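# Move wooden block from bench onto cart floor

## Task

Pick up the wooden block from the bench and lay it flat on the floor of the cart, at the cart's handle end next to the profiles. The drop flap must stay open, and anything already in place must remain so at the finish. At the end both grippers must be empty and away from the cart, the robot must have released the block and backed off, it must be upright and not tilted or fallen, and it must be in contact with nothing.

## Robot and tools

Robot: a Rainbow Robotics RB-Y1 with a two-wheel differential base (rear casters, no sideways motion), a folding torso, a head with head_camera, and two 7-joint arms with parallel grippers, each carrying a wrist camera (left_wrist_camera, right_wrist_camera) in a case that juts out sideways and can collide. The base is 0.58 m wide, extends 0.10 m in front of the drive axle and 0.57 m behind; spinning in place sweeps a 0.58 m radius. With arms in the start pose the robot is up to 0.73 m wide.

Frames (metres): the base frame has its origin on the floor midway between the drive wheels, x forward, y left, z up. left_hand and right_hand are printed in this frame as the point between the finger pads; fingers point along the hand's -z and close along its x. chest is a spine point 0.08 m under the shoulders. base_odometry is relative to the base frame at scene start, heading in rad (positive = left); it counts wheel rotation only, so slips and bumps corrupt it. lidar_m lists 12 distances in 30-degree sectors, starting straight ahead and going counter-clockwise (4th left, 7th behind, 10th right), seen in a plane 0.23 m above the floor; "-" means nothing detected.

move: one action per call, plus optional cameras (list of names, [] for none, omitted or ["all"] for all) and blocking (true/omitted waits until everything rests; false returns in about 0.5 s while motion continues). Allowed action shapes: base and/or joints, optionally with min_time_s or contact_limits; or target, alone or with min_time_s; or contact_limits alone. An empty move just reports state and images.
- base: a single velocity command {"x_m_s", "turn_rad_s", "for_s"}, held for for_s seconds then stopped. x_m_s is forward speed (negative backs up), magnitude 0.005 to 0.4 or 0; turn_rad_s is leftward yaw rate, magnitude 0.02 to 1.509 or 0; for_s 0.1 to 5. Omitted speeds are 0. Accel is 0.4 m/s² (turns 0.5 rad/s²), so coasting adds up to 1 s (3.1 s for turns); distance is roughly speed × for_s. If |x| + 0.27|turn| exceeds 0.4 both are scaled down. The base does not stop on collision.
- joints: a dict of absolute joint targets by name. Ranges (rad unless _m): torso_squat_rad 0..1.2 (higher lowers a level chest), torso_shift_rad -0.3..0.6 (positive pushes hips forward), torso_pitch_rad -0.2..1.4 (positive leans forward), torso_yaw_rad -1.5..1.5 (positive left; raise both shoulder rolls at least 0.2 outward first). Combined torso limits: squat+shift <= 1.52; squat-shift+pitch <= 1.57; shift+0.5pitch-0.4squat <= 0.7; shift+0.3pitch-0.5squat <= 0.39. Left arm: shoulder_pitch -2.356..2.356 (negative swings forward/up), shoulder_roll 0..3.141 (positive out to the left), shoulder_yaw -2.094..2.094, elbow -2.617..0.01 (negative bends), forearm_roll -3.141..3.141, wrist_pitch -1.57..1.919, hand_roll -2.705..2.705. Right arm is the same except right_shoulder_roll_rad runs -3.141..0 (negative lifts outward). Grippers left_gripper_m / right_gripper_m 0..0.1 m pad opening. head_pan_rad -0.523..0.523 (positive left), head_tilt_rad -0.35..1.57 (positive down).
- target: one hand's absolute pose {side "left"/"right", x, y, z in metres in the base frame (-3..3), quat_wxyz as printed}. It is solved once to joint angles, so the hand follows an arc that can bow more than 0.1 m on long moves; chain short steps. Status is "reached" (within 10 mm and 2°), "short" with the error, or "refused" with a reason. Refused while another move still runs.
- min_time_s 0.1..8: minimum duration for arm/head/torso motions in that action.
- contact_limits: gripper current cap in mA, 200..672.5 (start 672.5), persists; lowers grip force.

To grasp, command an opening at least 0.005 m below the object's width; "off_target" or "done" on the gripper is then normal.

wait(seconds 0..10, cameras): lets time pass and reports state. stop(cameras): brakes all running motions. zoom_image(camera, region [x0,y0,x1,y1] px, max 504×504): closer look at that camera's latest image. read_manual: licence text only. finished_scene(scene): ends the scene; only call once the goal holds.

Results: "move" line says done or the worst status; per-joint joint_status, base_status, hand statuses. off_target = resting away from target and maybe still pushing. contact_stop (torso only), time_out, limit_stop_at_<name> (body guard or built-in limit) drop targets and freeze that joint group; after an unrequested stop or a refusal, later calls in the same reply are skipped. "joint command not followed" means the arm-collision check held an arm back. on_its_own lists uncommanded behaviour. motor_effort is wheel effort in percent (bracket = peak); high effort at rest means the base is pushing something. Joint torques, external torques, wrist force/torque and motor temperatures are raw, offset-laden readings.

Avoid: arms striking or squeezing each other (including closing a gripper on the other hand's fingers), which can end the scene; torque faults (contact at joint load limits freezes the robot 10 s); overheating from long stretched holds; driving into furniture (wheels can cut out) or the upper body snagging while the base rolls under a table (tipping); heavy loads far forward; dropping or flinging the block; ending in contact with anything.

Each tool is called after "Emit:" by a JSON object that holds its "api" and its "payload".

## Session

Emit:
{"api": "move", "payload": {"joints": {"head_tilt_rad": 0.7, "head_pan_rad": 0.5}, "cameras": ["head_camera"]}}

Emit:
{"api": "move", "payload": {"joints": {"head_tilt_rad": 0.7, "head_pan_rad": -0.5}, "cameras": ["head_camera"]}}

Scene clock: 1.00 s.
Joint torques (N m): left_arm=[-1.56 -0.75 0.68 -0.48 -0.13 -0.55 -0.13] | right_arm=[-3.64 -0.59 -0.78 -1.41 0.04 -0.56 0]
External joint torques (N m): left_arm=[-0.18 -0.9 0.67 0.08 -0.14 -0.13 -0.12] | right_arm=[-0.04 0.53 -0.73 0.22 -0.02 0.03 -0.02]
Motor temperatures (°C): left_arm=[30 28 31 35 34 32 37] | right_arm=[34 30 31 30 35 37 34]
Wrist force (N): left_arm=[-0.1 1.3 -7.8] | right_arm=[-2.6 0.9 -4.7]
Wrist torque (N m): left_arm=[-0.30 0.15 0.11] | right_arm=[-0.08 -0.10 -0.10]
Wrist force, peak (N): left_arm=[0.1 1.6 -7.9] | right_arm=[-2.9 0.8 -5.4]
move: done
base_odometry: x=+0.000 y=+0.000 heading=+0.000
lidar_m: 0.74 1.04 1.57 4.56 1.51 1.06 1.01 1.09 1.44 3.61 1.10 0.79
base_status: not commanded
joint_positions: torso_squat_rad=+0.350 torso_shift_rad=+0.000 torso_pitch_rad=+0.000 torso_yaw_rad=+0.000 left_shoulder_pitch_rad=+0.037 left_shoulder_roll_rad=+0.004 left_shoulder_yaw_rad=-0.043 left_elbow_rad=-0.196 left_forearm_roll_rad=-0.014 left_wrist_pitch_rad=+0.002 left_hand_roll_rad=+0.027 left_gripper_m=+0.099 right_shoulder_pitch_rad=-0.040 right_shoulder_roll_rad=-0.021 right_shoulder_yaw_rad=-0.018 right_elbow_rad=-0.235 right_forearm_roll_rad=+0.049 right_wrist_pitch_rad=-0.014 right_hand_roll_rad=+0.035 right_gripper_m=+0.099 head_pan_rad=+0.500 head_tilt_rad=+0.700
joint_status: all done
wheel_motors_off: 0
motor_effort: left_wheel=+0(1) right_wheel=+0(2)
chest: x=-0.2280 y=+0.0001 z=+1.2475 quat_wxyz=(+1.000, +0.000, +0.000, +0.000) (m; base frame)
left_hand: x=-0.1598 y=+0.2200 z=+0.5653 quat_wxyz=(+0.997, +0.000, -0.079, -0.009) (m; base frame)
right_hand: x=-0.0823 y=-0.2360 z=+0.5770 quat_wxyz=(+0.989, -0.016, -0.142, +0.041) (m; base frame)
pictures: head_camera
camera_calibration:
head_camera: T_world_to_cam=[[0.478026, -0.877781, -0.0314978, 0.143225], [-0.53863, -0.264626, -0.799906, 1.09862], [0.693807, 0.399341, -0.599298, 0.955485], [0, 0, 0, 1]] pos_world=[-0.139639, 0.034878, 1.45592]

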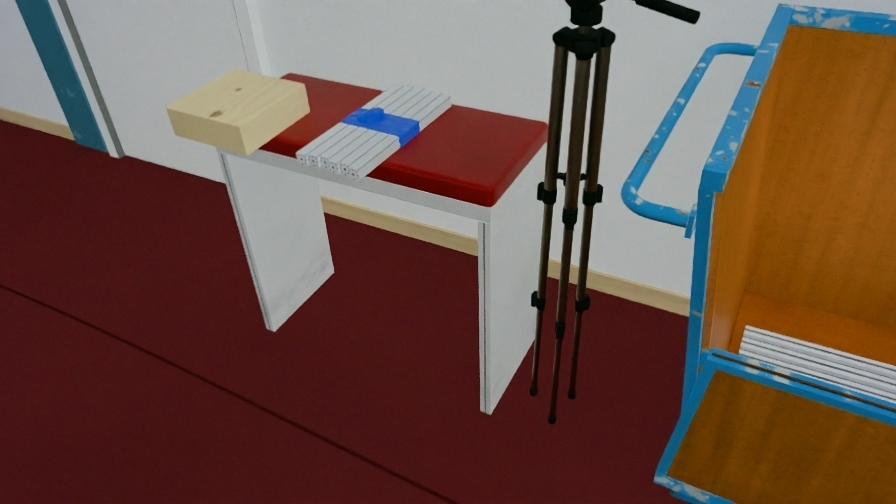

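Scene clock: 2.33 s.
Joint torques (N m): left_arm=[-1.48 -0.68 0.63 -0.47 -0.09 -0.53 0.07] | right_arm=[-3.64 -0.6 -0.55 -1.66 -0.1 -0.51 -0.14]
External joint torques (N m): left_arm=[-0.1 -0.83 0.61 0.09 -0.09 -0.1 0.08] | right_arm=[-0.05 0.52 -0.51 -0.03 -0.16 0.08 -0.15]
Motor temperatures (°C): left_arm=[30 28 31 35 34 32 37] | right_arm=[34 30 31 30 35 37 34]
Wrist force (N): left_arm=[-0.5 1.0 -7.4] | right_arm=[-2.4 1.8 -4.5]
Wrist torque (N m): left_arm=[-0.22 0.12 0.12] | right_arm=[-0.18 -0.07 -0.11]
Wrist force, peak (N): left_arm=[-0.7 1.3 -8.3] | right_arm=[-2.9 1.1 -5.5]
move: done
base_odometry: x=+0.000 y=+0.000 heading=+0.000
lidar_m: 0.74 1.03 1.57 4.56 1.51 1.08 1.01 1.08 1.44 3.62 1.09 0.78
base_status: not commanded
joint_positions: torso_squat_rad=+0.350 torso_shift_rad=+0.000 torso_pitch_rad=+0.000 torso_yaw_rad=+0.000 left_shoulder_pitch_rad=+0.037 left_shoulder_roll_rad=+0.004 left_shoulder_yaw_rad=-0.043 left_elbow_rad=-0.196 left_forearm_roll_rad=-0.014 left_wrist_pitch_rad=+0.002 left_hand_roll_rad=+0.027 left_gripper_m=+0.099 right_shoulder_pitch_rad=-0.040 right_shoulder_roll_rad=-0.021 right_shoulder_yaw_rad=-0.018 right_elbow_rad=-0.235 right_forearm_roll_rad=+0.049 right_wrist_pitch_rad=-0.014 right_hand_roll_rad=+0.035 right_gripper_m=+0.099 head_pan_rad=-0.500 head_tilt_rad=+0.700
joint_status: all done
wheel_motors_off: 0
motor_effort: left_wheel=+0(1) right_wheel=-1(2)
chest: x=-0.2280 y=+0.0001 z=+1.2475 quat_wxyz=(+1.000, +0.000, +0.000, +0.000) (m; base frame)
left_hand: x=-0.1598 y=+0.2200 z=+0.5653 quat_wxyz=(+0.997, +0.000, -0.079, -0.009) (m; base frame)
right_hand: x=-0.0823 y=-0.2360 z=+0.5770 quat_wxyz=(+0.989, -0.016, -0.142, +0.041) (m; base frame)
pictures: head_camera
camera_calibration:
head_camera: T_world_to_cam=[[-0.480297, -0.876541, -0.0314578, -0.054214], [-0.513621, 0.310148, -0.800001, 1.10379], [0.710991, -0.368081, -0.599173, 0.958982], [0, 0, 0, 1]] pos_world=[-0.140939, -0.036874, 1.45592]

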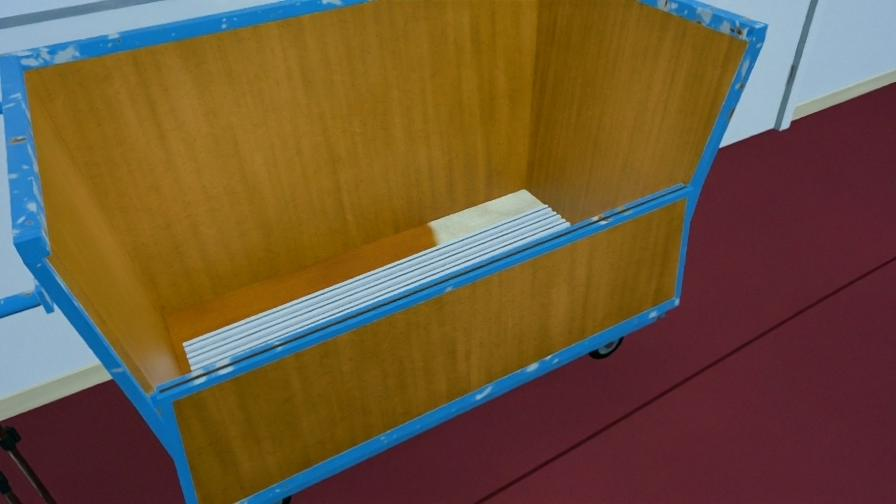

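Emit:
{"api": "move", "payload": {"base": {"turn_rad_s": 0.9, "for_s": 1.745}, "joints": {"head_tilt_rad": 0.1, "head_pan_rad": 0.0, "torso_squat_rad": 0.3, "torso_shift_rad": 0.05, "torso_pitch_rad": 0.7}, "cameras": []}}

Emit:
{"api": "move", "payload": {"base": {"x_m_s": 0.4, "for_s": 3.275}, "joints": {"left_shoulder_pitch_rad": 0.0, "left_shoulder_roll_rad": 0.3, "left_shoulder_yaw_rad": 0, "left_elbow_rad": -0.3, "left_forearm_roll_rad": 0, "left_wrist_pitch_rad": 0, "left_hand_roll_rad": 0, "right_shoulder_pitch_rad": -1.240, "right_shoulder_roll_rad": -0.352, "right_shoulder_yaw_rad": 1.910, "right_elbow_rad": -0.942, "right_forearm_roll_rad": 0.779, "right_wrist_pitch_rad": 1.646, "right_hand_roll_rad": -2.542}, "min_time_s": 3, "cameras": []}}

Emit:
{"api": "move", "payload": {"base": {"turn_rad_s": -0.9, "for_s": 1.745}, "cameras": ["head_camera", "right_wrist_camera"]}}

Scene clock: 13.33 s.
Joint torques (N m): left_arm=[14.94 -0.32 0.66 6.54 -0.1 0.77 -0.01] | right_arm=[14.81 -0.08 -0.82 5.85 -0.21 0.64 -0.05]
External joint torques (N m): left_arm=[-1.66 -0.68 0.62 0 -0.08 -0.16 -0.04] | right_arm=[0.16 0.55 -0.5 0.56 -0.11 -0.07 -0.03]
Motor temperatures (°C): left_arm=[30 28 31 35 34 32 37] | right_arm=[34 30 31 30 35 37 34]
Wrist force (N): left_arm=[4.5 1.2 -7.8] | right_arm=[1.8 0.5 -4.6]
Wrist torque (N m): left_arm=[-0.25 0.41 0.06] | right_arm=[-0.02 0.14 -0.06]
Wrist force, peak (N): left_arm=[4.5 1.2 -7.8] | right_arm=[-2.7 1.4 -5.3]
move: done
base_odometry: x=+0.000 y=+0.000 heading=+1.502
lidar_m: 4.48 1.62 1.10 1.02 1.04 1.35 3.01 1.21 0.82 0.76 1.03 1.56
base_status: done (sent for 1.73 of 1.73 s)
joint_positions: torso_squat_rad=+0.300 torso_shift_rad=+0.050 torso_pitch_rad=+0.700 torso_yaw_rad=+0.000 left_shoulder_pitch_rad=+0.037 left_shoulder_roll_rad=+0.004 left_shoulder_yaw_rad=-0.043 left_elbow_rad=-0.196 left_forearm_roll_rad=-0.014 left_wrist_pitch_rad=+0.002 left_hand_roll_rad=+0.027 left_gripper_m=+0.099 right_shoulder_pitch_rad=-0.040 right_shoulder_roll_rad=-0.021 right_shoulder_yaw_rad=-0.018 right_elbow_rad=-0.235 right_forearm_roll_rad=+0.049 right_wrist_pitch_rad=-0.014 right_hand_roll_rad=+0.035 right_gripper_m=+0.099 head_pan_rad=+0.000 head_tilt_rad=+0.100
joint_status: all done
wheel_motors_off: 0
motor_effort: left_wheel=+1(33) right_wheel=+18(51)
chest: x=+0.0048 y=+0.0000 z=+1.1851 quat_wxyz=(+0.939, +0.000, +0.343, +0.000) (m; base frame)
left_hand: x=-0.3827 y=+0.2200 z=+0.6194 quat_wxyz=(+0.964, -0.003, +0.267, -0.008) (m; base frame)
right_hand: x=-0.3158 y=-0.2360 z=+0.5784 quat_wxyz=(+0.978, -0.001, +0.205, +0.044) (m; base frame)
pictures: none
No camera images: "cameras" was empty.

Scene clock: 17.97 s.
Joint torques (N m): left_arm=[14.84 5.33 2.8 5.1 0.2 0.31 -0.35] | right_arm=[-11.38 -1.28 -2.53 -1.89 0.98 1.66 0.09]
External joint torques (N m): left_arm=[-1.16 -1.29 1.89 -0.25 0.19 -0.39 -0.38] | right_arm=[-0.23 -0.44 0.53 -0.35 -0.11 0.07 0.04]
Motor temperatures (°C): left_arm=[31 28 31 35 34 32 37] | right_arm=[34 30 31 30 35 37 34]
Wrist force (N): left_arm=[3.4 -0.3 -7.9] | right_arm=[-7.2 0.8 1.3]
Wrist torque (N m): left_arm=[-0.17 0.32 0.00] | right_arm=[-0.14 -0.39 -0.12]
Wrist force, peak (N): left_arm=[4.2 1.3 -7.8] | right_arm=[-7.5 1.2 1.2]
move: done
base_odometry: x=+0.090 y=+1.304 heading=+1.503
lidar_m: 4.16 1.80 1.23 1.14 1.16 1.50 3.40 1.39 1.11 0.80 1.41 1.83
base_status: done (sent for 3.27 of 3.27 s)
joint_positions: torso_squat_rad=+0.300 torso_shift_rad=+0.050 torso_pitch_rad=+0.700 torso_yaw_rad=+0.000 left_shoulder_pitch_rad=+0.000 left_shoulder_roll_rad=+0.300 left_shoulder_yaw_rad=+0.000 left_elbow_rad=-0.300 left_forearm_roll_rad=+0.000 left_wrist_pitch_rad=+0.000 left_hand_roll_rad=+0.000 left_gripper_m=+0.099 right_shoulder_pitch_rad=-1.240 right_shoulder_roll_rad=-0.352 right_shoulder_yaw_rad=+1.910 right_elbow_rad=-0.942 right_forearm_roll_rad=+0.779 right_wrist_pitch_rad=+1.646 right_hand_roll_rad=-2.542 right_gripper_m=+0.099 head_pan_rad=+0.000 head_tilt_rad=+0.100
joint_status: all done
wheel_motors_off: 0
motor_effort: left_wheel=+12(38) right_wheel=-9(53)
chest: x=+0.0048 y=+0.0001 z=+1.1850 quat_wxyz=(+0.939, +0.000, +0.343, +0.000) (m; base frame)
left_hand: x=-0.2943 y=+0.4417 z=+0.6048 quat_wxyz=(+0.969, +0.131, +0.197, -0.072) (m; base frame)
right_hand: x=+0.4198 y=-0.1002 z=+0.7763 quat_wxyz=(+0.708, +0.000, -0.706, +0.000) (m; base frame)
pictures: none
No camera images: "cameras" was empty.

Scene clock: 21.80 s.
Joint torques (N m): left_arm=[14.94 4.87 2.44 5.08 0.22 0.35 -0.29] | right_arm=[-11.27 -1.4 -2.19 -1.73 0.81 1.73 0.15]
External joint torques (N m): left_arm=[-1.06 -1.75 1.52 -0.27 0.2 -0.35 -0.31] | right_arm=[-0.12 -0.56 0.88 -0.19 -0.28 0.15 0.1]
Motor temperatures (°C): left_arm=[31 28 31 35 34 32 37] | right_arm=[34 30 31 30 35 37 34]
Wrist force (N): left_arm=[3.9 0.5 -7.0] | right_arm=[-7.5 0.6 1.4]
Wrist torque (N m): left_arm=[-0.25 0.38 0.03] | right_arm=[-0.09 -0.39 -0.08]
Wrist force, peak (N): left_arm=[3.9 -0.3 -7.6] | right_arm=[-7.8 0.7 1.2]
move: done
base_odometry: x=+0.090 y=+1.303 heading=+0.001
lidar_m: 0.79 1.42 1.89 4.30 1.69 1.20 1.14 1.20 1.62 4.06 1.26 1.09
base_status: done (sent for 1.73 of 1.73 s)
joint_positions: torso_squat_rad=+0.300 torso_shift_rad=+0.050 torso_pitch_rad=+0.700 torso_yaw_rad=+0.000 left_shoulder_pitch_rad=+0.000 left_shoulder_roll_rad=+0.300 left_shoulder_yaw_rad=+0.000 left_elbow_rad=-0.300 left_forearm_roll_rad=+0.000 left_wrist_pitch_rad=+0.000 left_hand_roll_rad=+0.000 left_gripper_m=+0.099 right_shoulder_pitch_rad=-1.240 right_shoulder_roll_rad=-0.352 right_shoulder_yaw_rad=+1.910 right_elbow_rad=-0.942 right_forearm_roll_rad=+0.779 right_wrist_pitch_rad=+1.646 right_hand_roll_rad=-2.542 right_gripper_m=+0.099 head_pan_rad=+0.000 head_tilt_rad=+0.100
joint_status: not commanded
wheel_motors_off: 0
motor_effort: left_wheel=+19(37) right_wheel=-3(40)
chest: x=+0.0048 y=+0.0001 z=+1.1851 quat_wxyz=(+0.939, +0.000, +0.343, +0.000) (m; base frame)
left_hand: x=-0.2943 y=+0.4417 z=+0.6048 quat_wxyz=(+0.969, +0.131, +0.197, -0.072) (m; base frame)
right_hand: x=+0.4198 y=-0.1002 z=+0.7763 quat_wxyz=(+0.708, +0.000, -0.706, +0.000) (m; base frame)
pictures: head_camera, right_wrist_camera
camera_calibration:
head_camera: T_world_to_cam=[[-0.00443799, -0.999504, -0.0311733, 0.0410502], [-0.676446, 0.0259595, -0.736035, 1.12789], [0.736479, 0.0178205, -0.676226, 0.729573], [0, 0, 0, 1]] pos_world=[0.225826, -0.00125113, 1.32481]
right_wrist_camera: T_world_to_cam=[[0.0234713, -0.0291378, -0.9993, 0.761721], [-0.506842, 0.861244, -0.0370169, 0.354855], [0.861719, 0.507356, 0.00544621, -0.242988], [0, 0, 0, 1]] pos_world=[0.371364, -0.160141, 0.775646]

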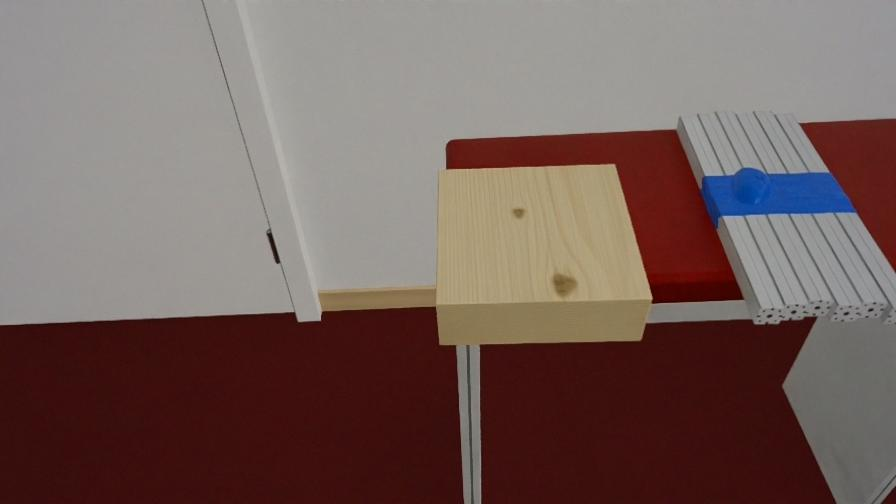

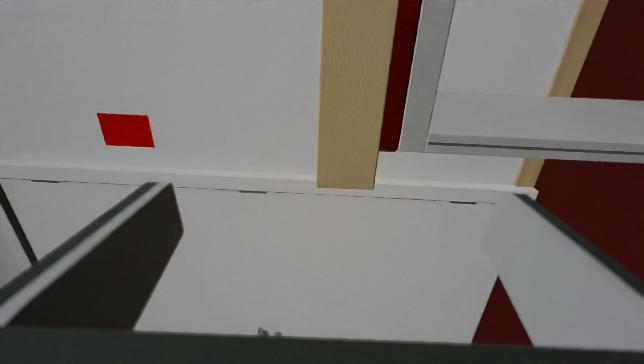

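Emit:
{"api": "move", "payload": {"target": {"side": "right", "x": 0.42, "y": -0.09, "z": 0.76, "quat_wxyz": [0.7071, 0, -0.7071, 0]}, "cameras": []}}

Emit:
{"api": "move", "payload": {"base": {"x_m_s": 0.15, "for_s": 1.5}, "cameras": ["head_camera", "right_wrist_camera"]}}

Scene clock: 33.37 s.
Joint torques (N m): left_arm=[14.58 4.86 2.68 5.04 0.26 0.41 -0.27] | right_arm=[-10.65 1.16 -1.76 -0.27 0.82 1.85 -0.01]
External joint torques (N m): left_arm=[-1.41 -1.76 1.76 -0.32 0.24 -0.29 -0.3] | right_arm=[0.22 0.72 0.62 0.55 -0.16 0.19 -0.06]
Motor temperatures (°C): left_arm=[31 28 31 35 34 32 37] | right_arm=[34 30 31 30 35 37 34]
Wrist force (N): left_arm=[3.2 0.6 -6.8] | right_arm=[-6.8 0.9 1.5]
Wrist torque (N m): left_arm=[-0.32 0.30 0.04] | right_arm=[-0.16 -0.36 -0.10]
Wrist force, peak (N): left_arm=[3.4 0.5 -7.8] | right_arm=[-8.0 1.3 2.4]
move: done
base_odometry: x=+0.090 y=+1.303 heading=+0.001
lidar_m: 0.80 1.40 1.90 4.30 1.69 1.17 1.14 1.20 1.60 4.04 1.26 1.09
base_status: not commanded
joint_positions: torso_squat_rad=+0.300 torso_shift_rad=+0.050 torso_pitch_rad=+0.700 torso_yaw_rad=+0.000 left_shoulder_pitch_rad=+0.000 left_shoulder_roll_rad=+0.300 left_shoulder_yaw_rad=+0.000 left_elbow_rad=-0.300 left_forearm_roll_rad=+0.000 left_wrist_pitch_rad=+0.000 left_hand_roll_rad=+0.000 left_gripper_m=+0.099 right_shoulder_pitch_rad=-1.203 right_shoulder_roll_rad=-0.242 right_shoulder_yaw_rad=+1.911 right_elbow_rad=-0.729 right_forearm_roll_rad=+0.775 right_wrist_pitch_rad=+1.575 right_hand_roll_rad=-2.609 right_gripper_m=+0.099 head_pan_rad=+0.000 head_tilt_rad=+0.100
joint_status: all done
wheel_motors_off: 0
motor_effort: left_wheel=+19(20) right_wheel=-2(3)
chest: x=+0.0048 y=+0.0001 z=+1.1851 quat_wxyz=(+0.939, +0.000, +0.343, +0.000) (m; base frame)
left_hand: x=-0.2943 y=+0.4417 z=+0.6048 quat_wxyz=(+0.969, +0.131, +0.197, -0.072) (m; base frame)
right_hand: x=+0.4199 y=-0.0901 z=+0.7605 quat_wxyz=(+0.709, +0.000, -0.706, +0.000) (m; base frame)
right_hand_status: reached (checked arc, planned for 0.5 s): 1 mm and 0.2 deg off.
pictures: none
No camera images: "cameras" was empty.

Scene clock: 35.57 s.
Joint torques (N m): left_arm=[14.89 5.19 2.89 5.17 0.3 0.36 -0.33] | right_arm=[-11.1 0.97 -2.37 -0.57 0.78 1.86 -0.05]
External joint torques (N m): left_arm=[-1.11 -1.43 1.98 -0.19 0.28 -0.34 -0.35] | right_arm=[-0.23 0.53 0.01 0.25 -0.2 0.21 -0.11]
Motor temperatures (°C): left_arm=[31 28 31 35 34 32 37] | right_arm=[34 30 31 30 35 37 34]
Wrist force (N): left_arm=[3.7 -0.2 -7.4] | right_arm=[-6.7 0.6 1.3]
Wrist torque (N m): left_arm=[-0.18 0.37 0.05] | right_arm=[-0.12 -0.35 -0.13]
Wrist force, peak (N): left_arm=[3.5 0.1 -7.8] | right_arm=[-7.8 0.5 1.3]
move: done
base_odometry: x=+0.315 y=+1.304 heading=+0.001
lidar_m: 0.56 1.21 1.62 4.14 2.02 1.44 1.37 1.43 1.91 1.82 0.92 1.00
base_status: done (sent for 1.5 of 1.5 s)
joint_positions: torso_squat_rad=+0.300 torso_shift_rad=+0.050 torso_pitch_rad=+0.700 torso_yaw_rad=+0.000 left_shoulder_pitch_rad=+0.000 left_shoulder_roll_rad=+0.300 left_shoulder_yaw_rad=+0.000 left_elbow_rad=-0.300 left_forearm_roll_rad=+0.000 left_wrist_pitch_rad=+0.000 left_hand_roll_rad=+0.000 left_gripper_m=+0.099 right_shoulder_pitch_rad=-1.203 right_shoulder_roll_rad=-0.242 right_shoulder_yaw_rad=+1.911 right_elbow_rad=-0.729 right_forearm_roll_rad=+0.775 right_wrist_pitch_rad=+1.575 right_hand_roll_rad=-2.609 right_gripper_m=+0.099 head_pan_rad=+0.000 head_tilt_rad=+0.100
joint_status: not commanded
wheel_motors_off: 0
motor_effort: left_wheel=-3(48) right_wheel=+4(33)
chest: x=+0.0048 y=+0.0001 z=+1.1850 quat_wxyz=(+0.939, +0.000, +0.343, +0.000) (m; base frame)
left_hand: x=-0.2943 y=+0.4417 z=+0.6048 quat_wxyz=(+0.969, +0.131, +0.197, -0.072) (m; base frame)
right_hand: x=+0.4199 y=-0.0901 z=+0.7604 quat_wxyz=(+0.709, +0.000, -0.706, +0.000) (m; base frame)
pictures: head_camera, right_wrist_camera
camera_calibration:
head_camera: T_world_to_cam=[[-0.00444072, -0.999504, -0.0311761, 0.041052], [-0.676446, 0.0259635, -0.736035, 1.12789], [0.736479, 0.0178204, -0.676226, 0.729432], [0, 0, 0, 1]] pos_world=[0.225926, -0.00125112, 1.32471]
right_wrist_camera: T_world_to_cam=[[0.021929, -0.0292151, -0.999333, 0.7468], [-0.507483, 0.860897, -0.036304, 0.345348], [0.861383, 0.50794, 0.00405239, -0.246787], [0, 0, 0, 1]] pos_world=[0.37146, -0.150138, 0.75984]

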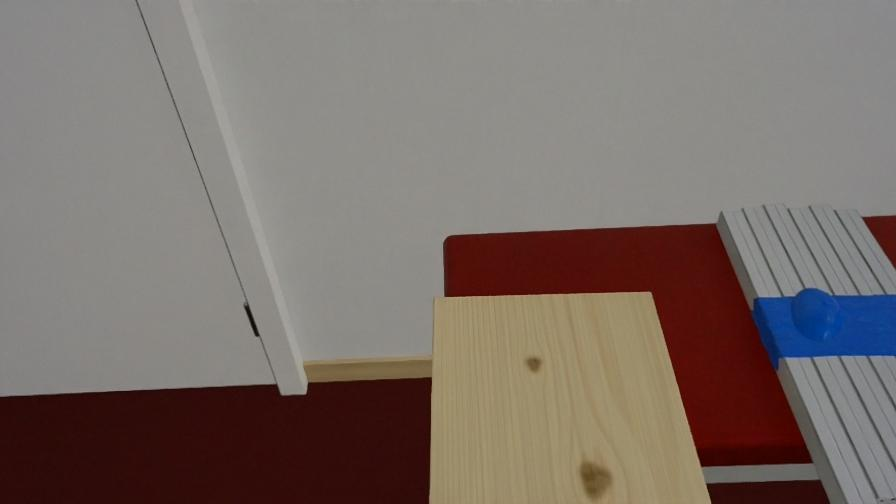

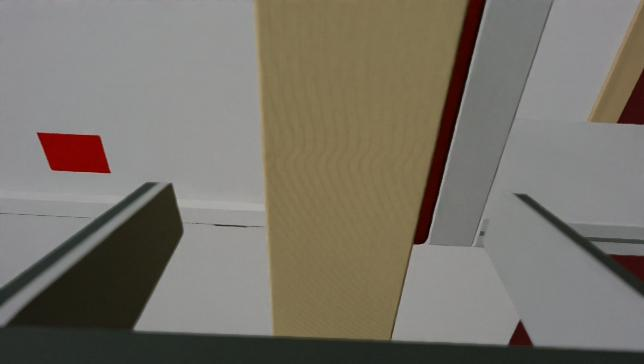

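Emit:
{"api": "move", "payload": {"base": {"x_m_s": 0.1, "for_s": 0.8}, "cameras": ["right_wrist_camera"]}}

Emit:
{"api": "move", "payload": {"joints": {"right_gripper_m": 0.045}, "cameras": ["right_wrist_camera"]}}

Scene clock: 40.60 s.
Joint torques (N m): left_arm=[14.9 5.06 2.69 5.13 0.28 0.32 -0.29] | right_arm=[-10.86 1.15 -2.01 -0.69 0.8 1.83 0.02]
External joint torques (N m): left_arm=[-1.1 -1.56 1.78 -0.23 0.27 -0.38 -0.31] | right_arm=[0.01 0.7 0.37 0.13 -0.17 0.17 -0.03]
Motor temperatures (°C): left_arm=[31 28 31 35 34 32 37] | right_arm=[34 30 31 30 35 37 34]
Wrist force (N): left_arm=[3.7 -0.5 -6.3] | right_arm=[-7.2 1.0 1.0]
Wrist torque (N m): left_arm=[-0.16 0.36 0.09] | right_arm=[-0.20 -0.40 -0.11]
Wrist force, peak (N): left_arm=[4.1 0.0 -7.6] | right_arm=[-7.8 0.6 0.6]
move: done
base_odometry: x=+0.395 y=+1.304 heading=+0.000
lidar_m: 0.48 1.14 1.52 3.87 2.13 1.52 1.45 1.52 2.02 1.49 0.89 1.00
base_status: done (sent for 0.8 of 0.8 s)
joint_positions: torso_squat_rad=+0.300 torso_shift_rad=+0.050 torso_pitch_rad=+0.700 torso_yaw_rad=+0.000 left_shoulder_pitch_rad=+0.000 left_shoulder_roll_rad=+0.300 left_shoulder_yaw_rad=+0.000 left_elbow_rad=-0.300 left_forearm_roll_rad=+0.000 left_wrist_pitch_rad=+0.000 left_hand_roll_rad=+0.000 left_gripper_m=+0.099 right_shoulder_pitch_rad=-1.203 right_shoulder_roll_rad=-0.242 right_shoulder_yaw_rad=+1.911 right_elbow_rad=-0.729 right_forearm_roll_rad=+0.775 right_wrist_pitch_rad=+1.575 right_hand_roll_rad=-2.609 right_gripper_m=+0.099 head_pan_rad=+0.000 head_tilt_rad=+0.100
joint_status: not commanded
wheel_motors_off: 0
motor_effort: left_wheel=-4(20) right_wheel=+2(29)
chest: x=+0.0048 y=+0.0001 z=+1.1850 quat_wxyz=(+0.939, +0.000, +0.343, +0.000) (m; base frame)
left_hand: x=-0.2943 y=+0.4417 z=+0.6048 quat_wxyz=(+0.969, +0.131, +0.197, -0.072) (m; base frame)
right_hand: x=+0.4199 y=-0.0901 z=+0.7604 quat_wxyz=(+0.709, +0.000, -0.706, +0.000) (m; base frame)
pictures: right_wrist_camera
camera_calibration:
right_wrist_camera: T_world_to_cam=[[0.0219789, -0.0293017, -0.999329, 0.746866], [-0.50748, 0.860894, -0.0364039, 0.345427], [0.861383, 0.50794, 0.00405147, -0.246787], [0, 0, 0, 1]] pos_world=[0.37146, -0.150138, 0.75994]

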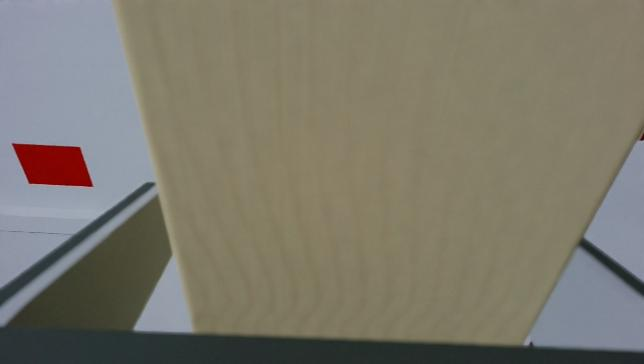

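Scene clock: 41.73 s.
Joint torques (N m): left_arm=[15.01 4.98 2.91 5.07 0.2 0.32 -0.31] | right_arm=[-11.57 1.21 -2.28 -0.6 1.53 3.4 0.01]
External joint torques (N m): left_arm=[-0.99 -1.64 1.99 -0.28 0.18 -0.38 -0.34] | right_arm=[-0.7 0.77 0.1 0.22 0.55 1.75 -0.04]
Motor temperatures (°C): left_arm=[31 28 31 35 34 32 37] | right_arm=[34 30 31 30 35 37 34]
Wrist force (N): left_arm=[4.1 -0.6 -6.7] | right_arm=[-14.8 0.9 -1.7]
Wrist torque (N m): left_arm=[-0.17 0.38 0.06] | right_arm=[-0.13 -0.32 -0.30]
Wrist force, peak (N): left_arm=[3.4 -1.0 -7.6] | right_arm=[-16.3 1.3 -1.1]
move: off_target
base_odometry: x=+0.395 y=+1.304 heading=+0.000
lidar_m: 0.49 1.13 1.54 3.89 2.12 1.52 1.44 1.52 2.01 1.47 0.88 0.98
base_status: not commanded
joint_positions: torso_squat_rad=+0.300 torso_shift_rad=+0.050 torso_pitch_rad=+0.700 torso_yaw_rad=+0.000 left_shoulder_pitch_rad=+0.000 left_shoulder_roll_rad=+0.300 left_shoulder_yaw_rad=+0.000 left_elbow_rad=-0.300 left_forearm_roll_rad=+0.000 left_wrist_pitch_rad=+0.000 left_hand_roll_rad=+0.000 left_gripper_m=+0.099 right_shoulder_pitch_rad=-1.202 right_shoulder_roll_rad=-0.242 right_shoulder_yaw_rad=+1.911 right_elbow_rad=-0.729 right_forearm_roll_rad=+0.775 right_wrist_pitch_rad=+1.574 right_hand_roll_rad=-2.609 right_gripper_m=+0.074 head_pan_rad=+0.000 head_tilt_rad=+0.100
joint_status: right_gripper_m off_target (ended at +0.074, target +0.045)
wheel_motors_off: 0
motor_effort: left_wheel=-4(5) right_wheel=+3(5)
chest: x=+0.0049 y=+0.0001 z=+1.1850 quat_wxyz=(+0.939, +0.000, +0.343, +0.000) (m; base frame)
left_hand: x=-0.2943 y=+0.4417 z=+0.6048 quat_wxyz=(+0.969, +0.131, +0.197, -0.072) (m; base frame)
right_hand: x=+0.4199 y=-0.0901 z=+0.7603 quat_wxyz=(+0.709, +0.000, -0.705, +0.000) (m; base frame)
pictures: right_wrist_camera
camera_calibration:
right_wrist_camera: T_world_to_cam=[[0.0213088, -0.0293398, -0.999342, 0.746917], [-0.507507, 0.860891, -0.0360965, 0.345194], [0.861384, 0.507943, 0.00345433, -0.24633], [0, 0, 0, 1]] pos_world=[0.371458, -0.150139, 0.759737]

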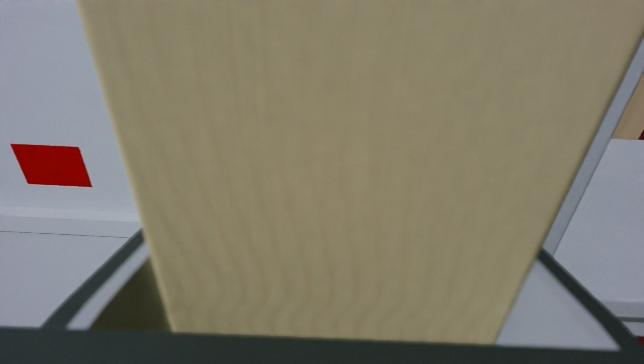

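Emit:
{"api": "move", "payload": {"target": {"side": "right", "x": 0.4675, "y": -0.09, "z": 0.87, "quat_wxyz": [0.866, 0, -0.5, 0]}, "min_time_s": 2, "cameras": ["head_camera", "right_wrist_camera"]}}

Scene clock: 48.40 s.
Joint torques (N m): left_arm=[14.92 5.14 2.43 5.09 0.26 0.39 -0.28] | right_arm=[-23.57 -6.95 -13.08 -5.44 5.55 2.81 -0.47]
External joint torques (N m): left_arm=[-1.1 -1.48 1.52 -0.27 0.24 -0.31 -0.3] | right_arm=[-8.27 -1.79 -5.37 -1.55 3.96 2.12 -0.51]
Motor temperatures (°C): left_arm=[31 28 31 35 34 32 37] | right_arm=[34 30 31 30 35 37 34]
Wrist force (N): left_arm=[3.1 -0.1 -6.8] | right_arm=[-21.4 1.8 -11.6]
Wrist torque (N m): left_arm=[-0.20 0.27 0.08] | right_arm=[-0.25 0.80 0.27]
Wrist force, peak (N): left_arm=[3.8 0.3 -7.9] | right_arm=[-21.9 1.5 -11.7]
move: done
base_odometry: x=+0.395 y=+1.304 heading=+0.000
lidar_m: 0.48 1.12 1.52 3.89 2.13 1.51 1.44 1.52 2.02 1.49 0.89 1.00
base_status: not commanded
joint_positions: torso_squat_rad=+0.300 torso_shift_rad=+0.050 torso_pitch_rad=+0.701 torso_yaw_rad=+0.000 left_shoulder_pitch_rad=+0.000 left_shoulder_roll_rad=+0.300 left_shoulder_yaw_rad=+0.000 left_elbow_rad=-0.300 left_forearm_roll_rad=+0.000 left_wrist_pitch_rad=+0.000 left_hand_roll_rad=+0.000 left_gripper_m=+0.099 right_shoulder_pitch_rad=-1.572 right_shoulder_roll_rad=-0.842 right_shoulder_yaw_rad=+1.630 right_elbow_rad=-1.902 right_forearm_roll_rad=+0.188 right_wrist_pitch_rad=+1.480 right_hand_roll_rad=-1.997 right_gripper_m=+0.074 head_pan_rad=+0.000 head_tilt_rad=+0.100
joint_status: all done
wheel_motors_off: 0
motor_effort: left_wheel=-4(5) right_wheel=+5(9)
chest: x=+0.0051 y=+0.0001 z=+1.1849 quat_wxyz=(+0.939, +0.000, +0.343, +0.000) (m; base frame)
left_hand: x=-0.2944 y=+0.4417 z=+0.6049 quat_wxyz=(+0.969, +0.131, +0.197, -0.072) (m; base frame)
right_hand: x=+0.4662 y=-0.0903 z=+0.8684 quat_wxyz=(+0.867, +0.000, -0.499, +0.000) (m; base frame)
right_hand_status: reached (checked arc, planned for 2.0 s): 2 mm and 0.2 deg off.
pictures: head_camera, right_wrist_camera
camera_calibration:
head_camera: T_world_to_cam=[[-0.00445546, -0.999504, -0.0311713, 0.0410441], [-0.676862, 0.0259599, -0.735652, 1.12753], [0.736096, 0.017821, -0.676642, 0.729716], [0, 0, 0, 1]] pos_world=[0.226226, -0.00125113, 1.32451]
right_wrist_camera: T_world_to_cam=[[-0.479264, -0.0292194, -0.877184, 0.981294], [-0.457751, 0.861068, 0.221417, 0.125923], [0.748846, 0.507649, -0.426054, 0.138845], [0, 0, 0, 1]] pos_world=[0.423967, -0.15024, 0.89205]

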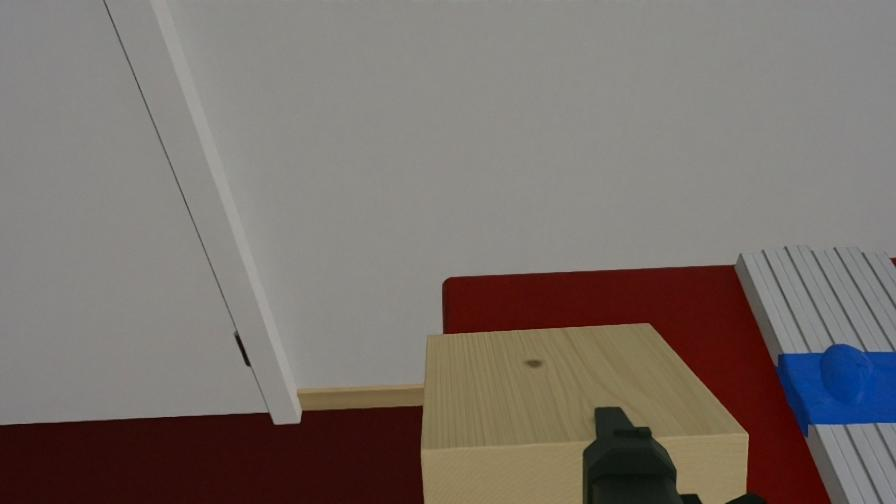

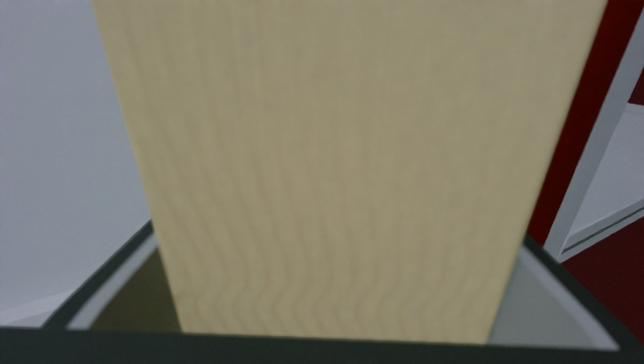

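Emit:
{"api": "move", "payload": {"target": {"side": "right", "x": 0.562, "y": -0.09, "z": 0.945, "quat_wxyz": [0.966, 0, -0.2588, 0]}, "min_time_s": 2, "cameras": []}}

Emit:
{"api": "move", "payload": {"target": {"side": "right", "x": 0.562, "y": -0.09, "z": 1.03, "quat_wxyz": [0.966, 0, -0.2588, 0]}, "min_time_s": 1.5, "cameras": ["head_camera", "right_wrist_camera"]}}

Scene clock: 52.00 s.
Joint torques (N m): left_arm=[14.74 4.9 2.67 5.17 0.32 0.46 -0.4] | right_arm=[-30.9 -9.7 -15.51 -1.48 2.8 -1.02 0.26]
External joint torques (N m): left_arm=[-1.28 -1.72 1.75 -0.19 0.3 -0.24 -0.43] | right_arm=[-9.51 -2.67 -5.48 -0.67 1.76 -0.76 0.23]
Motor temperatures (°C): left_arm=[31 28 31 35 34 32 37] | right_arm=[34 30 31 30 36 37 34]
Wrist force (N): left_arm=[3.1 0.1 -7.4] | right_arm=[-11.0 0.9 -19.4]
Wrist torque (N m): left_arm=[-0.19 0.34 0.08] | right_arm=[-0.35 0.51 -0.08]
Wrist force, peak (N): left_arm=[3.9 0.1 -7.8] | right_arm=[-25.5 2.8 -11.6]
move: done
base_odometry: x=+0.395 y=+1.304 heading=+0.000
lidar_m: 0.49 1.13 1.52 3.88 2.14 1.52 1.45 1.51 2.02 1.47 0.88 0.99
base_status: not commanded
joint_positions: torso_squat_rad=+0.300 torso_shift_rad=+0.050 torso_pitch_rad=+0.701 torso_yaw_rad=+0.000 left_shoulder_pitch_rad=+0.000 left_shoulder_roll_rad=+0.300 left_shoulder_yaw_rad=+0.000 left_elbow_rad=-0.300 left_forearm_roll_rad=+0.000 left_wrist_pitch_rad=+0.000 left_hand_roll_rad=+0.000 left_gripper_m=+0.099 right_shoulder_pitch_rad=-1.931 right_shoulder_roll_rad=-0.929 right_shoulder_yaw_rad=+1.343 right_elbow_rad=-1.554 right_forearm_roll_rad=-0.909 right_wrist_pitch_rad=+1.191 right_hand_roll_rad=-1.302 right_gripper_m=+0.075 head_pan_rad=+0.000 head_tilt_rad=+0.100
joint_status: all done
wheel_motors_off: 0
motor_effort: left_wheel=-5(6) right_wheel=+6(6)
chest: x=+0.0051 y=+0.0001 z=+1.1849 quat_wxyz=(+0.939, +0.000, +0.343, +0.000) (m; base frame)
left_hand: x=-0.2944 y=+0.4417 z=+0.6049 quat_wxyz=(+0.969, +0.131, +0.197, -0.072) (m; base frame)
right_hand: x=+0.5609 y=-0.0903 z=+0.9433 quat_wxyz=(+0.966, +0.000, -0.258, +0.000) (m; base frame)
right_hand_status: reached (checked arc, planned for 2.0 s): 2 mm and 0.1 deg off.
pictures: none
No camera images: "cameras" was empty.

Scene clock: 53.83 s.
Joint torques (N m): left_arm=[14.76 5.07 2.4 5.1 0.25 0.43 -0.27] | right_arm=[-36.09 -11.41 -19.09 -0.81 4.11 -1.6 -0.1]
External joint torques (N m): left_arm=[-1.26 -1.55 1.48 -0.26 0.23 -0.27 -0.3] | right_arm=[-14.73 -4.68 -8.7 -0.71 3.04 -1.29 -0.12]
Motor temperatures (°C): left_arm=[31 28 31 35 34 32 37] | right_arm=[34 30 32 30 36 37 34]
Wrist force (N): left_arm=[2.8 0.2 -6.9] | right_arm=[-14.2 1.5 -23.3]
Wrist torque (N m): left_arm=[-0.25 0.26 0.03] | right_arm=[-0.45 1.08 0.12]
Wrist force, peak (N): left_arm=[3.9 -0.2 -7.7] | right_arm=[-15.7 1.6 -24.1]
move: done
base_odometry: x=+0.395 y=+1.304 heading=+0.000
lidar_m: 0.49 1.13 1.53 3.88 2.13 1.52 1.44 1.51 2.02 1.49 0.87 0.99
base_status: not commanded
joint_positions: torso_squat_rad=+0.300 torso_shift_rad=+0.050 torso_pitch_rad=+0.701 torso_yaw_rad=+0.000 left_shoulder_pitch_rad=+0.000 left_shoulder_roll_rad=+0.300 left_shoulder_yaw_rad=+0.000 left_elbow_rad=-0.300 left_forearm_roll_rad=+0.000 left_wrist_pitch_rad=+0.000 left_hand_roll_rad=+0.000 left_gripper_m=+0.099 right_shoulder_pitch_rad=-2.068 right_shoulder_roll_rad=-0.999 right_shoulder_yaw_rad=+1.263 right_elbow_rad=-1.623 right_forearm_roll_rad=-1.060 right_wrist_pitch_rad=+1.341 right_hand_roll_rad=-1.237 right_gripper_m=+0.074 head_pan_rad=+0.000 head_tilt_rad=+0.100
joint_status: all done
wheel_motors_off: 0
motor_effort: left_wheel=-5(6) right_wheel=+4(6)
chest: x=+0.0053 y=+0.0001 z=+1.1849 quat_wxyz=(+0.939, +0.000, +0.343, +0.000) (m; base frame)
left_hand: x=-0.2944 y=+0.4417 z=+0.6049 quat_wxyz=(+0.969, +0.131, +0.197, -0.072) (m; base frame)
right_hand: x=+0.5609 y=-0.0905 z=+1.0270 quat_wxyz=(+0.967, -0.001, -0.256, +0.000) (m; base frame)
right_hand_status: reached (checked arc, planned for 1.5 s): 3 mm and 0.4 deg off.
pictures: head_camera, right_wrist_camera
camera_calibration:
head_camera: T_world_to_cam=[[-0.00453867, -0.999502, -0.0312426, 0.0411523], [-0.677124, 0.0260623, -0.735407, 1.12726], [0.735855, 0.0178174, -0.676905, 0.729838], [0, 0, 0, 1]] pos_world=[0.226426, -0.00125082, 1.32431]
right_wrist_camera: T_world_to_cam=[[-0.855283, -0.030262, -0.517277, 1.00705], [-0.284008, 0.862359, 0.419139, -0.166039], [0.433394, 0.505393, -0.746155, 0.641114], [0, 0, 0, 1]] pos_world=[0.536298, -0.150354, 1.06888]

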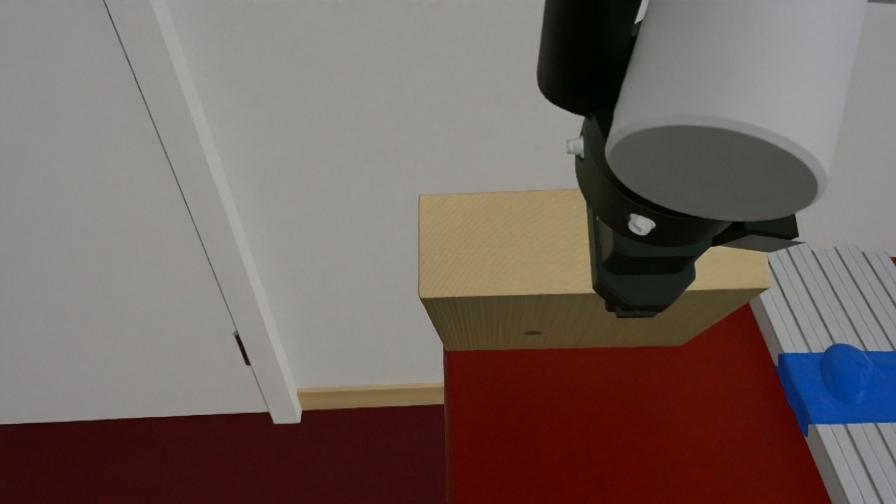

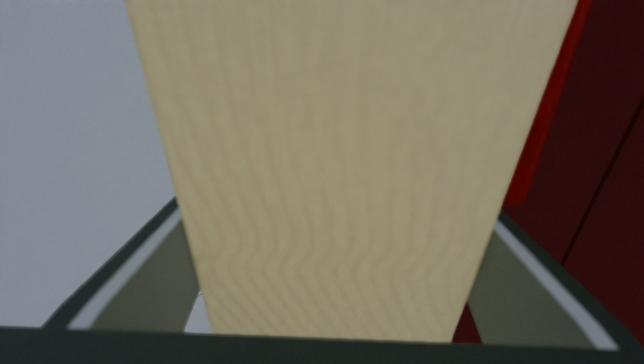

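Emit:
{"api": "move", "payload": {"base": {"x_m_s": -0.25, "for_s": 1.58}, "cameras": []}}

Emit:
{"api": "move", "payload": {"base": {"turn_rad_s": -0.6, "for_s": 2.617}, "cameras": ["head_camera"]}}

Emit:
{"api": "move", "payload": {"base": {"x_m_s": 0.35, "for_s": 4.57}, "joints": {"right_shoulder_pitch_rad": -1.960, "right_shoulder_roll_rad": -0.914, "right_shoulder_yaw_rad": 1.513, "right_elbow_rad": -1.618, "right_forearm_roll_rad": -1.703, "right_wrist_pitch_rad": 0.662, "right_hand_roll_rad": 0.490}, "min_time_s": 4, "cameras": ["head_camera"]}}

Emit:
{"api": "move", "payload": {"base": {"turn_rad_s": 0.6, "for_s": 2.64}, "cameras": ["head_camera", "right_wrist_camera"]}}

Scene clock: 63.20 s.
Joint torques (N m): left_arm=[14.49 5.13 2.59 5.09 0.27 0.38 -0.22] | right_arm=[-34.77 -11.15 -18.73 0.09 4.53 -1.85 0.15]
External joint torques (N m): left_arm=[-1.54 -1.49 1.68 -0.27 0.25 -0.32 -0.24] | right_arm=[-13.42 -4.42 -8.33 0.19 3.47 -1.54 0.12]
Motor temperatures (°C): left_arm=[31 28 31 35 34 32 37] | right_arm=[35 30 32 30 36 37 34]
Wrist force (N): left_arm=[3.9 -0.4 -7.0] | right_arm=[-14.2 1.8 -23.8]
Wrist torque (N m): left_arm=[-0.15 0.36 0.06] | right_arm=[-0.42 1.06 0.11]
Wrist force, peak (N): left_arm=[4.1 -0.5 -7.6] | right_arm=[-13.8 1.9 -25.1]
move: done
base_odometry: x=+0.003 y=+1.304 heading=+0.000
lidar_m: 0.87 1.51 2.04 4.30 1.55 1.11 1.06 1.11 1.48 3.69 1.42 1.16
base_status: done (sent for 1.57 of 1.57 s)
joint_positions: torso_squat_rad=+0.300 torso_shift_rad=+0.050 torso_pitch_rad=+0.701 torso_yaw_rad=+0.000 left_shoulder_pitch_rad=+0.000 left_shoulder_roll_rad=+0.300 left_shoulder_yaw_rad=+0.000 left_elbow_rad=-0.300 left_forearm_roll_rad=+0.000 left_wrist_pitch_rad=+0.000 left_hand_roll_rad=+0.000 left_gripper_m=+0.099 right_shoulder_pitch_rad=-2.068 right_shoulder_roll_rad=-0.999 right_shoulder_yaw_rad=+1.263 right_elbow_rad=-1.624 right_forearm_roll_rad=-1.060 right_wrist_pitch_rad=+1.341 right_hand_roll_rad=-1.237 right_gripper_m=+0.074 head_pan_rad=+0.000 head_tilt_rad=+0.100
joint_status: not commanded
wheel_motors_off: 0
motor_effort: left_wheel=-8(24) right_wheel=+9(36)
chest: x=+0.0053 y=+0.0001 z=+1.1848 quat_wxyz=(+0.939, +0.000, +0.343, +0.000) (m; base frame)
left_hand: x=-0.2945 y=+0.4417 z=+0.6050 quat_wxyz=(+0.969, +0.131, +0.197, -0.072) (m; base frame)
right_hand: x=+0.5610 y=-0.0904 z=+1.0270 quat_wxyz=(+0.967, -0.001, -0.256, +0.000) (m; base frame)
pictures: none
No camera images: "cameras" was empty.

Scene clock: 67.37 s.
Joint torques (N m): left_arm=[14.28 4.99 2.42 5.2 0.29 0.42 -0.28] | right_arm=[-35.01 -10.45 -18.75 -0.21 4.37 -1.92 0.11]
External joint torques (N m): left_arm=[-1.75 -1.63 1.5 -0.16 0.27 -0.28 -0.31] | right_arm=[-13.65 -3.72 -8.36 -0.11 3.31 -1.61 0.09]
Motor temperatures (°C): left_arm=[31 28 31 35 34 32 37] | right_arm=[35 30 32 30 36 37 34]
Wrist force (N): left_arm=[3.6 -0.8 -7.2] | right_arm=[-13.9 1.7 -23.0]
Wrist torque (N m): left_arm=[-0.12 0.33 0.05] | right_arm=[-0.49 1.05 0.11]
Wrist force, peak (N): left_arm=[3.8 0.1 -7.9] | right_arm=[-14.7 3.1 -23.7]
move: done
base_odometry: x=+0.003 y=+1.304 heading=-1.580
lidar_m: 3.47 1.41 1.16 0.88 1.50 1.98 4.29 1.62 1.13 1.07 1.08 1.42
base_status: done (sent for 2.63 of 2.63 s)
joint_positions: torso_squat_rad=+0.300 torso_shift_rad=+0.050 torso_pitch_rad=+0.701 torso_yaw_rad=+0.000 left_shoulder_pitch_rad=+0.000 left_shoulder_roll_rad=+0.300 left_shoulder_yaw_rad=+0.000 left_elbow_rad=-0.300 left_forearm_roll_rad=+0.000 left_wrist_pitch_rad=+0.000 left_hand_roll_rad=+0.000 left_gripper_m=+0.099 right_shoulder_pitch_rad=-2.068 right_shoulder_roll_rad=-1.000 right_shoulder_yaw_rad=+1.263 right_elbow_rad=-1.623 right_forearm_roll_rad=-1.060 right_wrist_pitch_rad=+1.341 right_hand_roll_rad=-1.237 right_gripper_m=+0.074 head_pan_rad=+0.000 head_tilt_rad=+0.100
joint_status: not commanded
wheel_motors_off: 0
motor_effort: left_wheel=+15(43) right_wheel=-1(41)
chest: x=+0.0053 y=+0.0001 z=+1.1848 quat_wxyz=(+0.939, +0.000, +0.343, +0.000) (m; base frame)
left_hand: x=-0.2945 y=+0.4418 z=+0.6050 quat_wxyz=(+0.969, +0.131, +0.197, -0.072) (m; base frame)
right_hand: x=+0.5610 y=-0.0905 z=+1.0270 quat_wxyz=(+0.967, -0.001, -0.256, +0.000) (m; base frame)
pictures: head_camera
camera_calibration:
head_camera: T_world_to_cam=[[-0.00454305, -0.999502, -0.0312421, 0.0411531], [-0.677228, 0.0260623, -0.735311, 1.12722], [0.735759, 0.0178175, -0.677009, 0.729924], [0, 0, 0, 1]] pos_world=[0.226526, -0.00125082, 1.32431]

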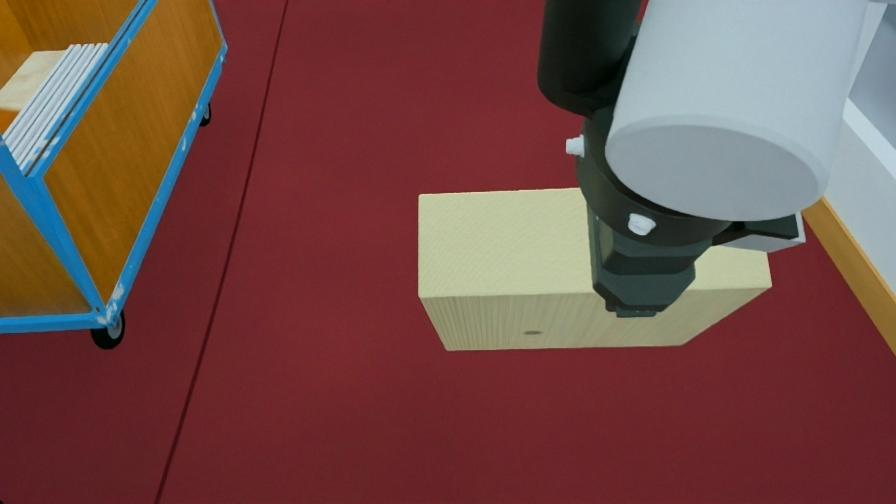

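Scene clock: 73.10 s.
Joint torques (N m): left_arm=[15.37 5.2 2.57 5.14 0.29 0.37 -0.35] | right_arm=[-29.1 -4.82 -17.98 -3.41 -1.99 -4.63 0]
External joint torques (N m): left_arm=[-0.65 -1.41 1.66 -0.22 0.28 -0.33 -0.37] | right_arm=[-8.93 1.19 -7.6 -2.37 -1.9 -3.61 -0.03]
Motor temperatures (°C): left_arm=[31 28 31 35 34 32 37] | right_arm=[36 30 32 30 36 37 34]
Wrist force (N): left_arm=[3.7 -0.9 -7.1] | right_arm=[-15.8 2.0 -21.7]
Wrist torque (N m): left_arm=[-0.12 0.35 0.09] | right_arm=[-0.45 1.31 0.12]
Wrist force, peak (N): left_arm=[3.2 -0.2 -8.1] | right_arm=[-16.7 -0.8 -23.0]
move: done
base_odometry: x=-0.012 y=-0.295 heading=-1.580
lidar_m: 3.16 1.22 0.84 0.78 0.82 1.85 4.78 1.49 1.05 0.98 1.00 1.32
base_status: done (sent for 4.57 of 4.57 s)
joint_positions: torso_squat_rad=+0.300 torso_shift_rad=+0.050 torso_pitch_rad=+0.701 torso_yaw_rad=+0.000 left_shoulder_pitch_rad=+0.000 left_shoulder_roll_rad=+0.300 left_shoulder_yaw_rad=+0.000 left_elbow_rad=-0.300 left_forearm_roll_rad=+0.000 left_wrist_pitch_rad=+0.000 left_hand_roll_rad=+0.000 left_gripper_m=+0.099 right_shoulder_pitch_rad=-1.958 right_shoulder_roll_rad=-0.914 right_shoulder_yaw_rad=+1.515 right_elbow_rad=-1.617 right_forearm_roll_rad=-1.703 right_wrist_pitch_rad=+0.663 right_hand_roll_rad=+0.490 right_gripper_m=+0.074 head_pan_rad=+0.000 head_tilt_rad=+0.100
joint_status: all done
wheel_motors_off: 0
motor_effort: left_wheel=-1(45) right_wheel=+0(33)
chest: x=+0.0053 y=+0.0001 z=+1.1849 quat_wxyz=(+0.939, +0.000, +0.343, +0.000) (m; base frame)
left_hand: x=-0.2944 y=+0.4417 z=+0.6048 quat_wxyz=(+0.969, +0.131, +0.197, -0.072) (m; base frame)
right_hand: x=+0.4193 y=+0.0489 z=+0.9177 quat_wxyz=(+0.675, +0.213, -0.210, +0.675) (m; base frame)
pictures: head_camera
camera_calibration:
head_camera: T_world_to_cam=[[-0.00446857, -0.999504, -0.0311699, 0.0410403], [-0.677174, 0.0259601, -0.735364, 1.12728], [0.735809, 0.0178214, -0.676955, 0.72984], [0, 0, 0, 1]] pos_world=[0.226526, -0.00125113, 1.32431]

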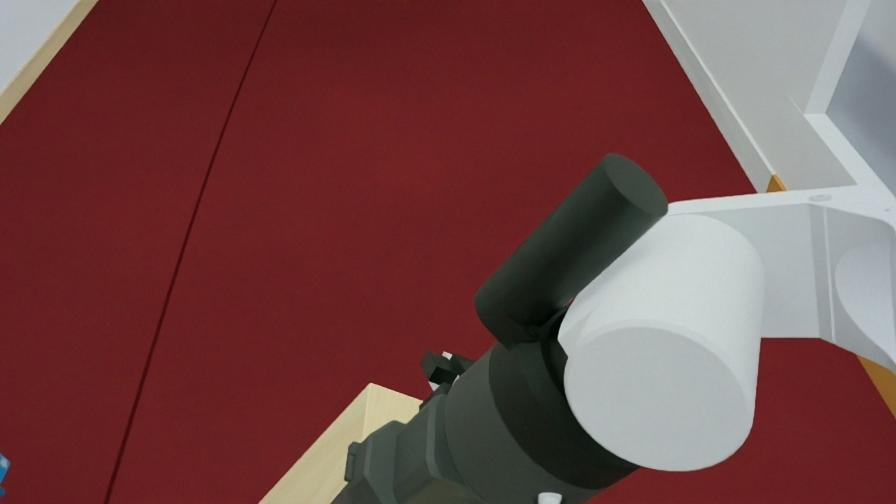

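Scene clock: 77.27 s.
Joint torques (N m): left_arm=[14.89 5.2 2.55 5.19 0.24 0.45 -0.31] | right_arm=[-28.64 -4.88 -18.1 -3.46 -2.03 -4.65 -0.1]
External joint torques (N m): left_arm=[-1.13 -1.41 1.64 -0.17 0.22 -0.25 -0.33] | right_arm=[-8.47 1.13 -7.72 -2.42 -1.93 -3.62 -0.13]
Motor temperatures (°C): left_arm=[31 28 31 35 34 32 37] | right_arm=[36 30 32 30 36 37 34]
Wrist force (N): left_arm=[3.1 -0.2 -6.4] | right_arm=[-15.7 1.3 -22.3]
Wrist torque (N m): left_arm=[-0.16 0.31 0.05] | right_arm=[-0.53 1.25 0.14]
Wrist force, peak (N): left_arm=[4.1 0.3 -7.7] | right_arm=[-16.3 0.6 -22.6]
move: done
base_odometry: x=-0.012 y=-0.295 heading=-0.001
lidar_m: 0.79 0.83 1.83 4.37 1.42 1.00 0.96 1.01 1.36 3.40 1.19 0.85
base_status: done (sent for 2.63 of 2.63 s)
joint_positions: torso_squat_rad=+0.300 torso_shift_rad=+0.050 torso_pitch_rad=+0.701 torso_yaw_rad=+0.000 left_shoulder_pitch_rad=+0.000 left_shoulder_roll_rad=+0.300 left_shoulder_yaw_rad=+0.000 left_elbow_rad=-0.300 left_forearm_roll_rad=+0.000 left_wrist_pitch_rad=+0.000 left_hand_roll_rad=+0.000 left_gripper_m=+0.099 right_shoulder_pitch_rad=-1.958 right_shoulder_roll_rad=-0.914 right_shoulder_yaw_rad=+1.515 right_elbow_rad=-1.617 right_forearm_roll_rad=-1.703 right_wrist_pitch_rad=+0.663 right_hand_roll_rad=+0.490 right_gripper_m=+0.074 head_pan_rad=+0.000 head_tilt_rad=+0.100
joint_status: not commanded
wheel_motors_off: 0
motor_effort: left_wheel=-1(39) right_wheel=+18(35)
chest: x=+0.0053 y=+0.0001 z=+1.1849 quat_wxyz=(+0.939, +0.000, +0.343, +0.000) (m; base frame)
left_hand: x=-0.2944 y=+0.4417 z=+0.6049 quat_wxyz=(+0.969, +0.131, +0.197, -0.072) (m; base frame)
right_hand: x=+0.4193 y=+0.0489 z=+0.9177 quat_wxyz=(+0.675, +0.213, -0.210, +0.675) (m; base frame)
pictures: head_camera, right_wrist_camera
camera_calibration:
head_camera: T_world_to_cam=[[-0.00446988, -0.999504, -0.0311702, 0.0411405], [-0.677124, 0.0259624, -0.735411, 1.12726], [0.735856, 0.0178189, -0.676904, 0.729834], [0, 0, 0, 1]] pos_world=[0.226426, -0.00115112, 1.32431]
right_wrist_camera: T_world_to_cam=[[0.0281031, -0.804914, -0.592726, 0.570317], [-0.859392, -0.322308, 0.396943, 0.0388684], [-0.510545, 0.498229, -0.700794, 0.905007], [0, 0, 0, 1]] pos_world=[0.479422, 0.0206834, 0.956837]

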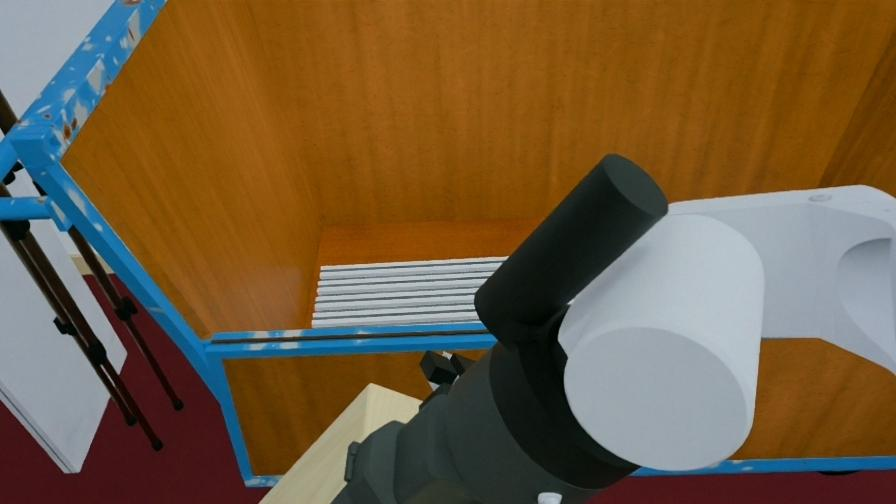

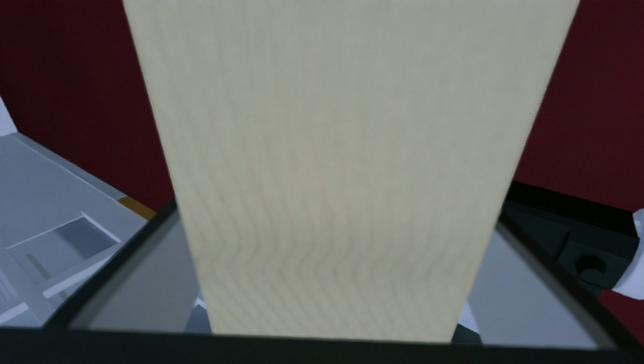

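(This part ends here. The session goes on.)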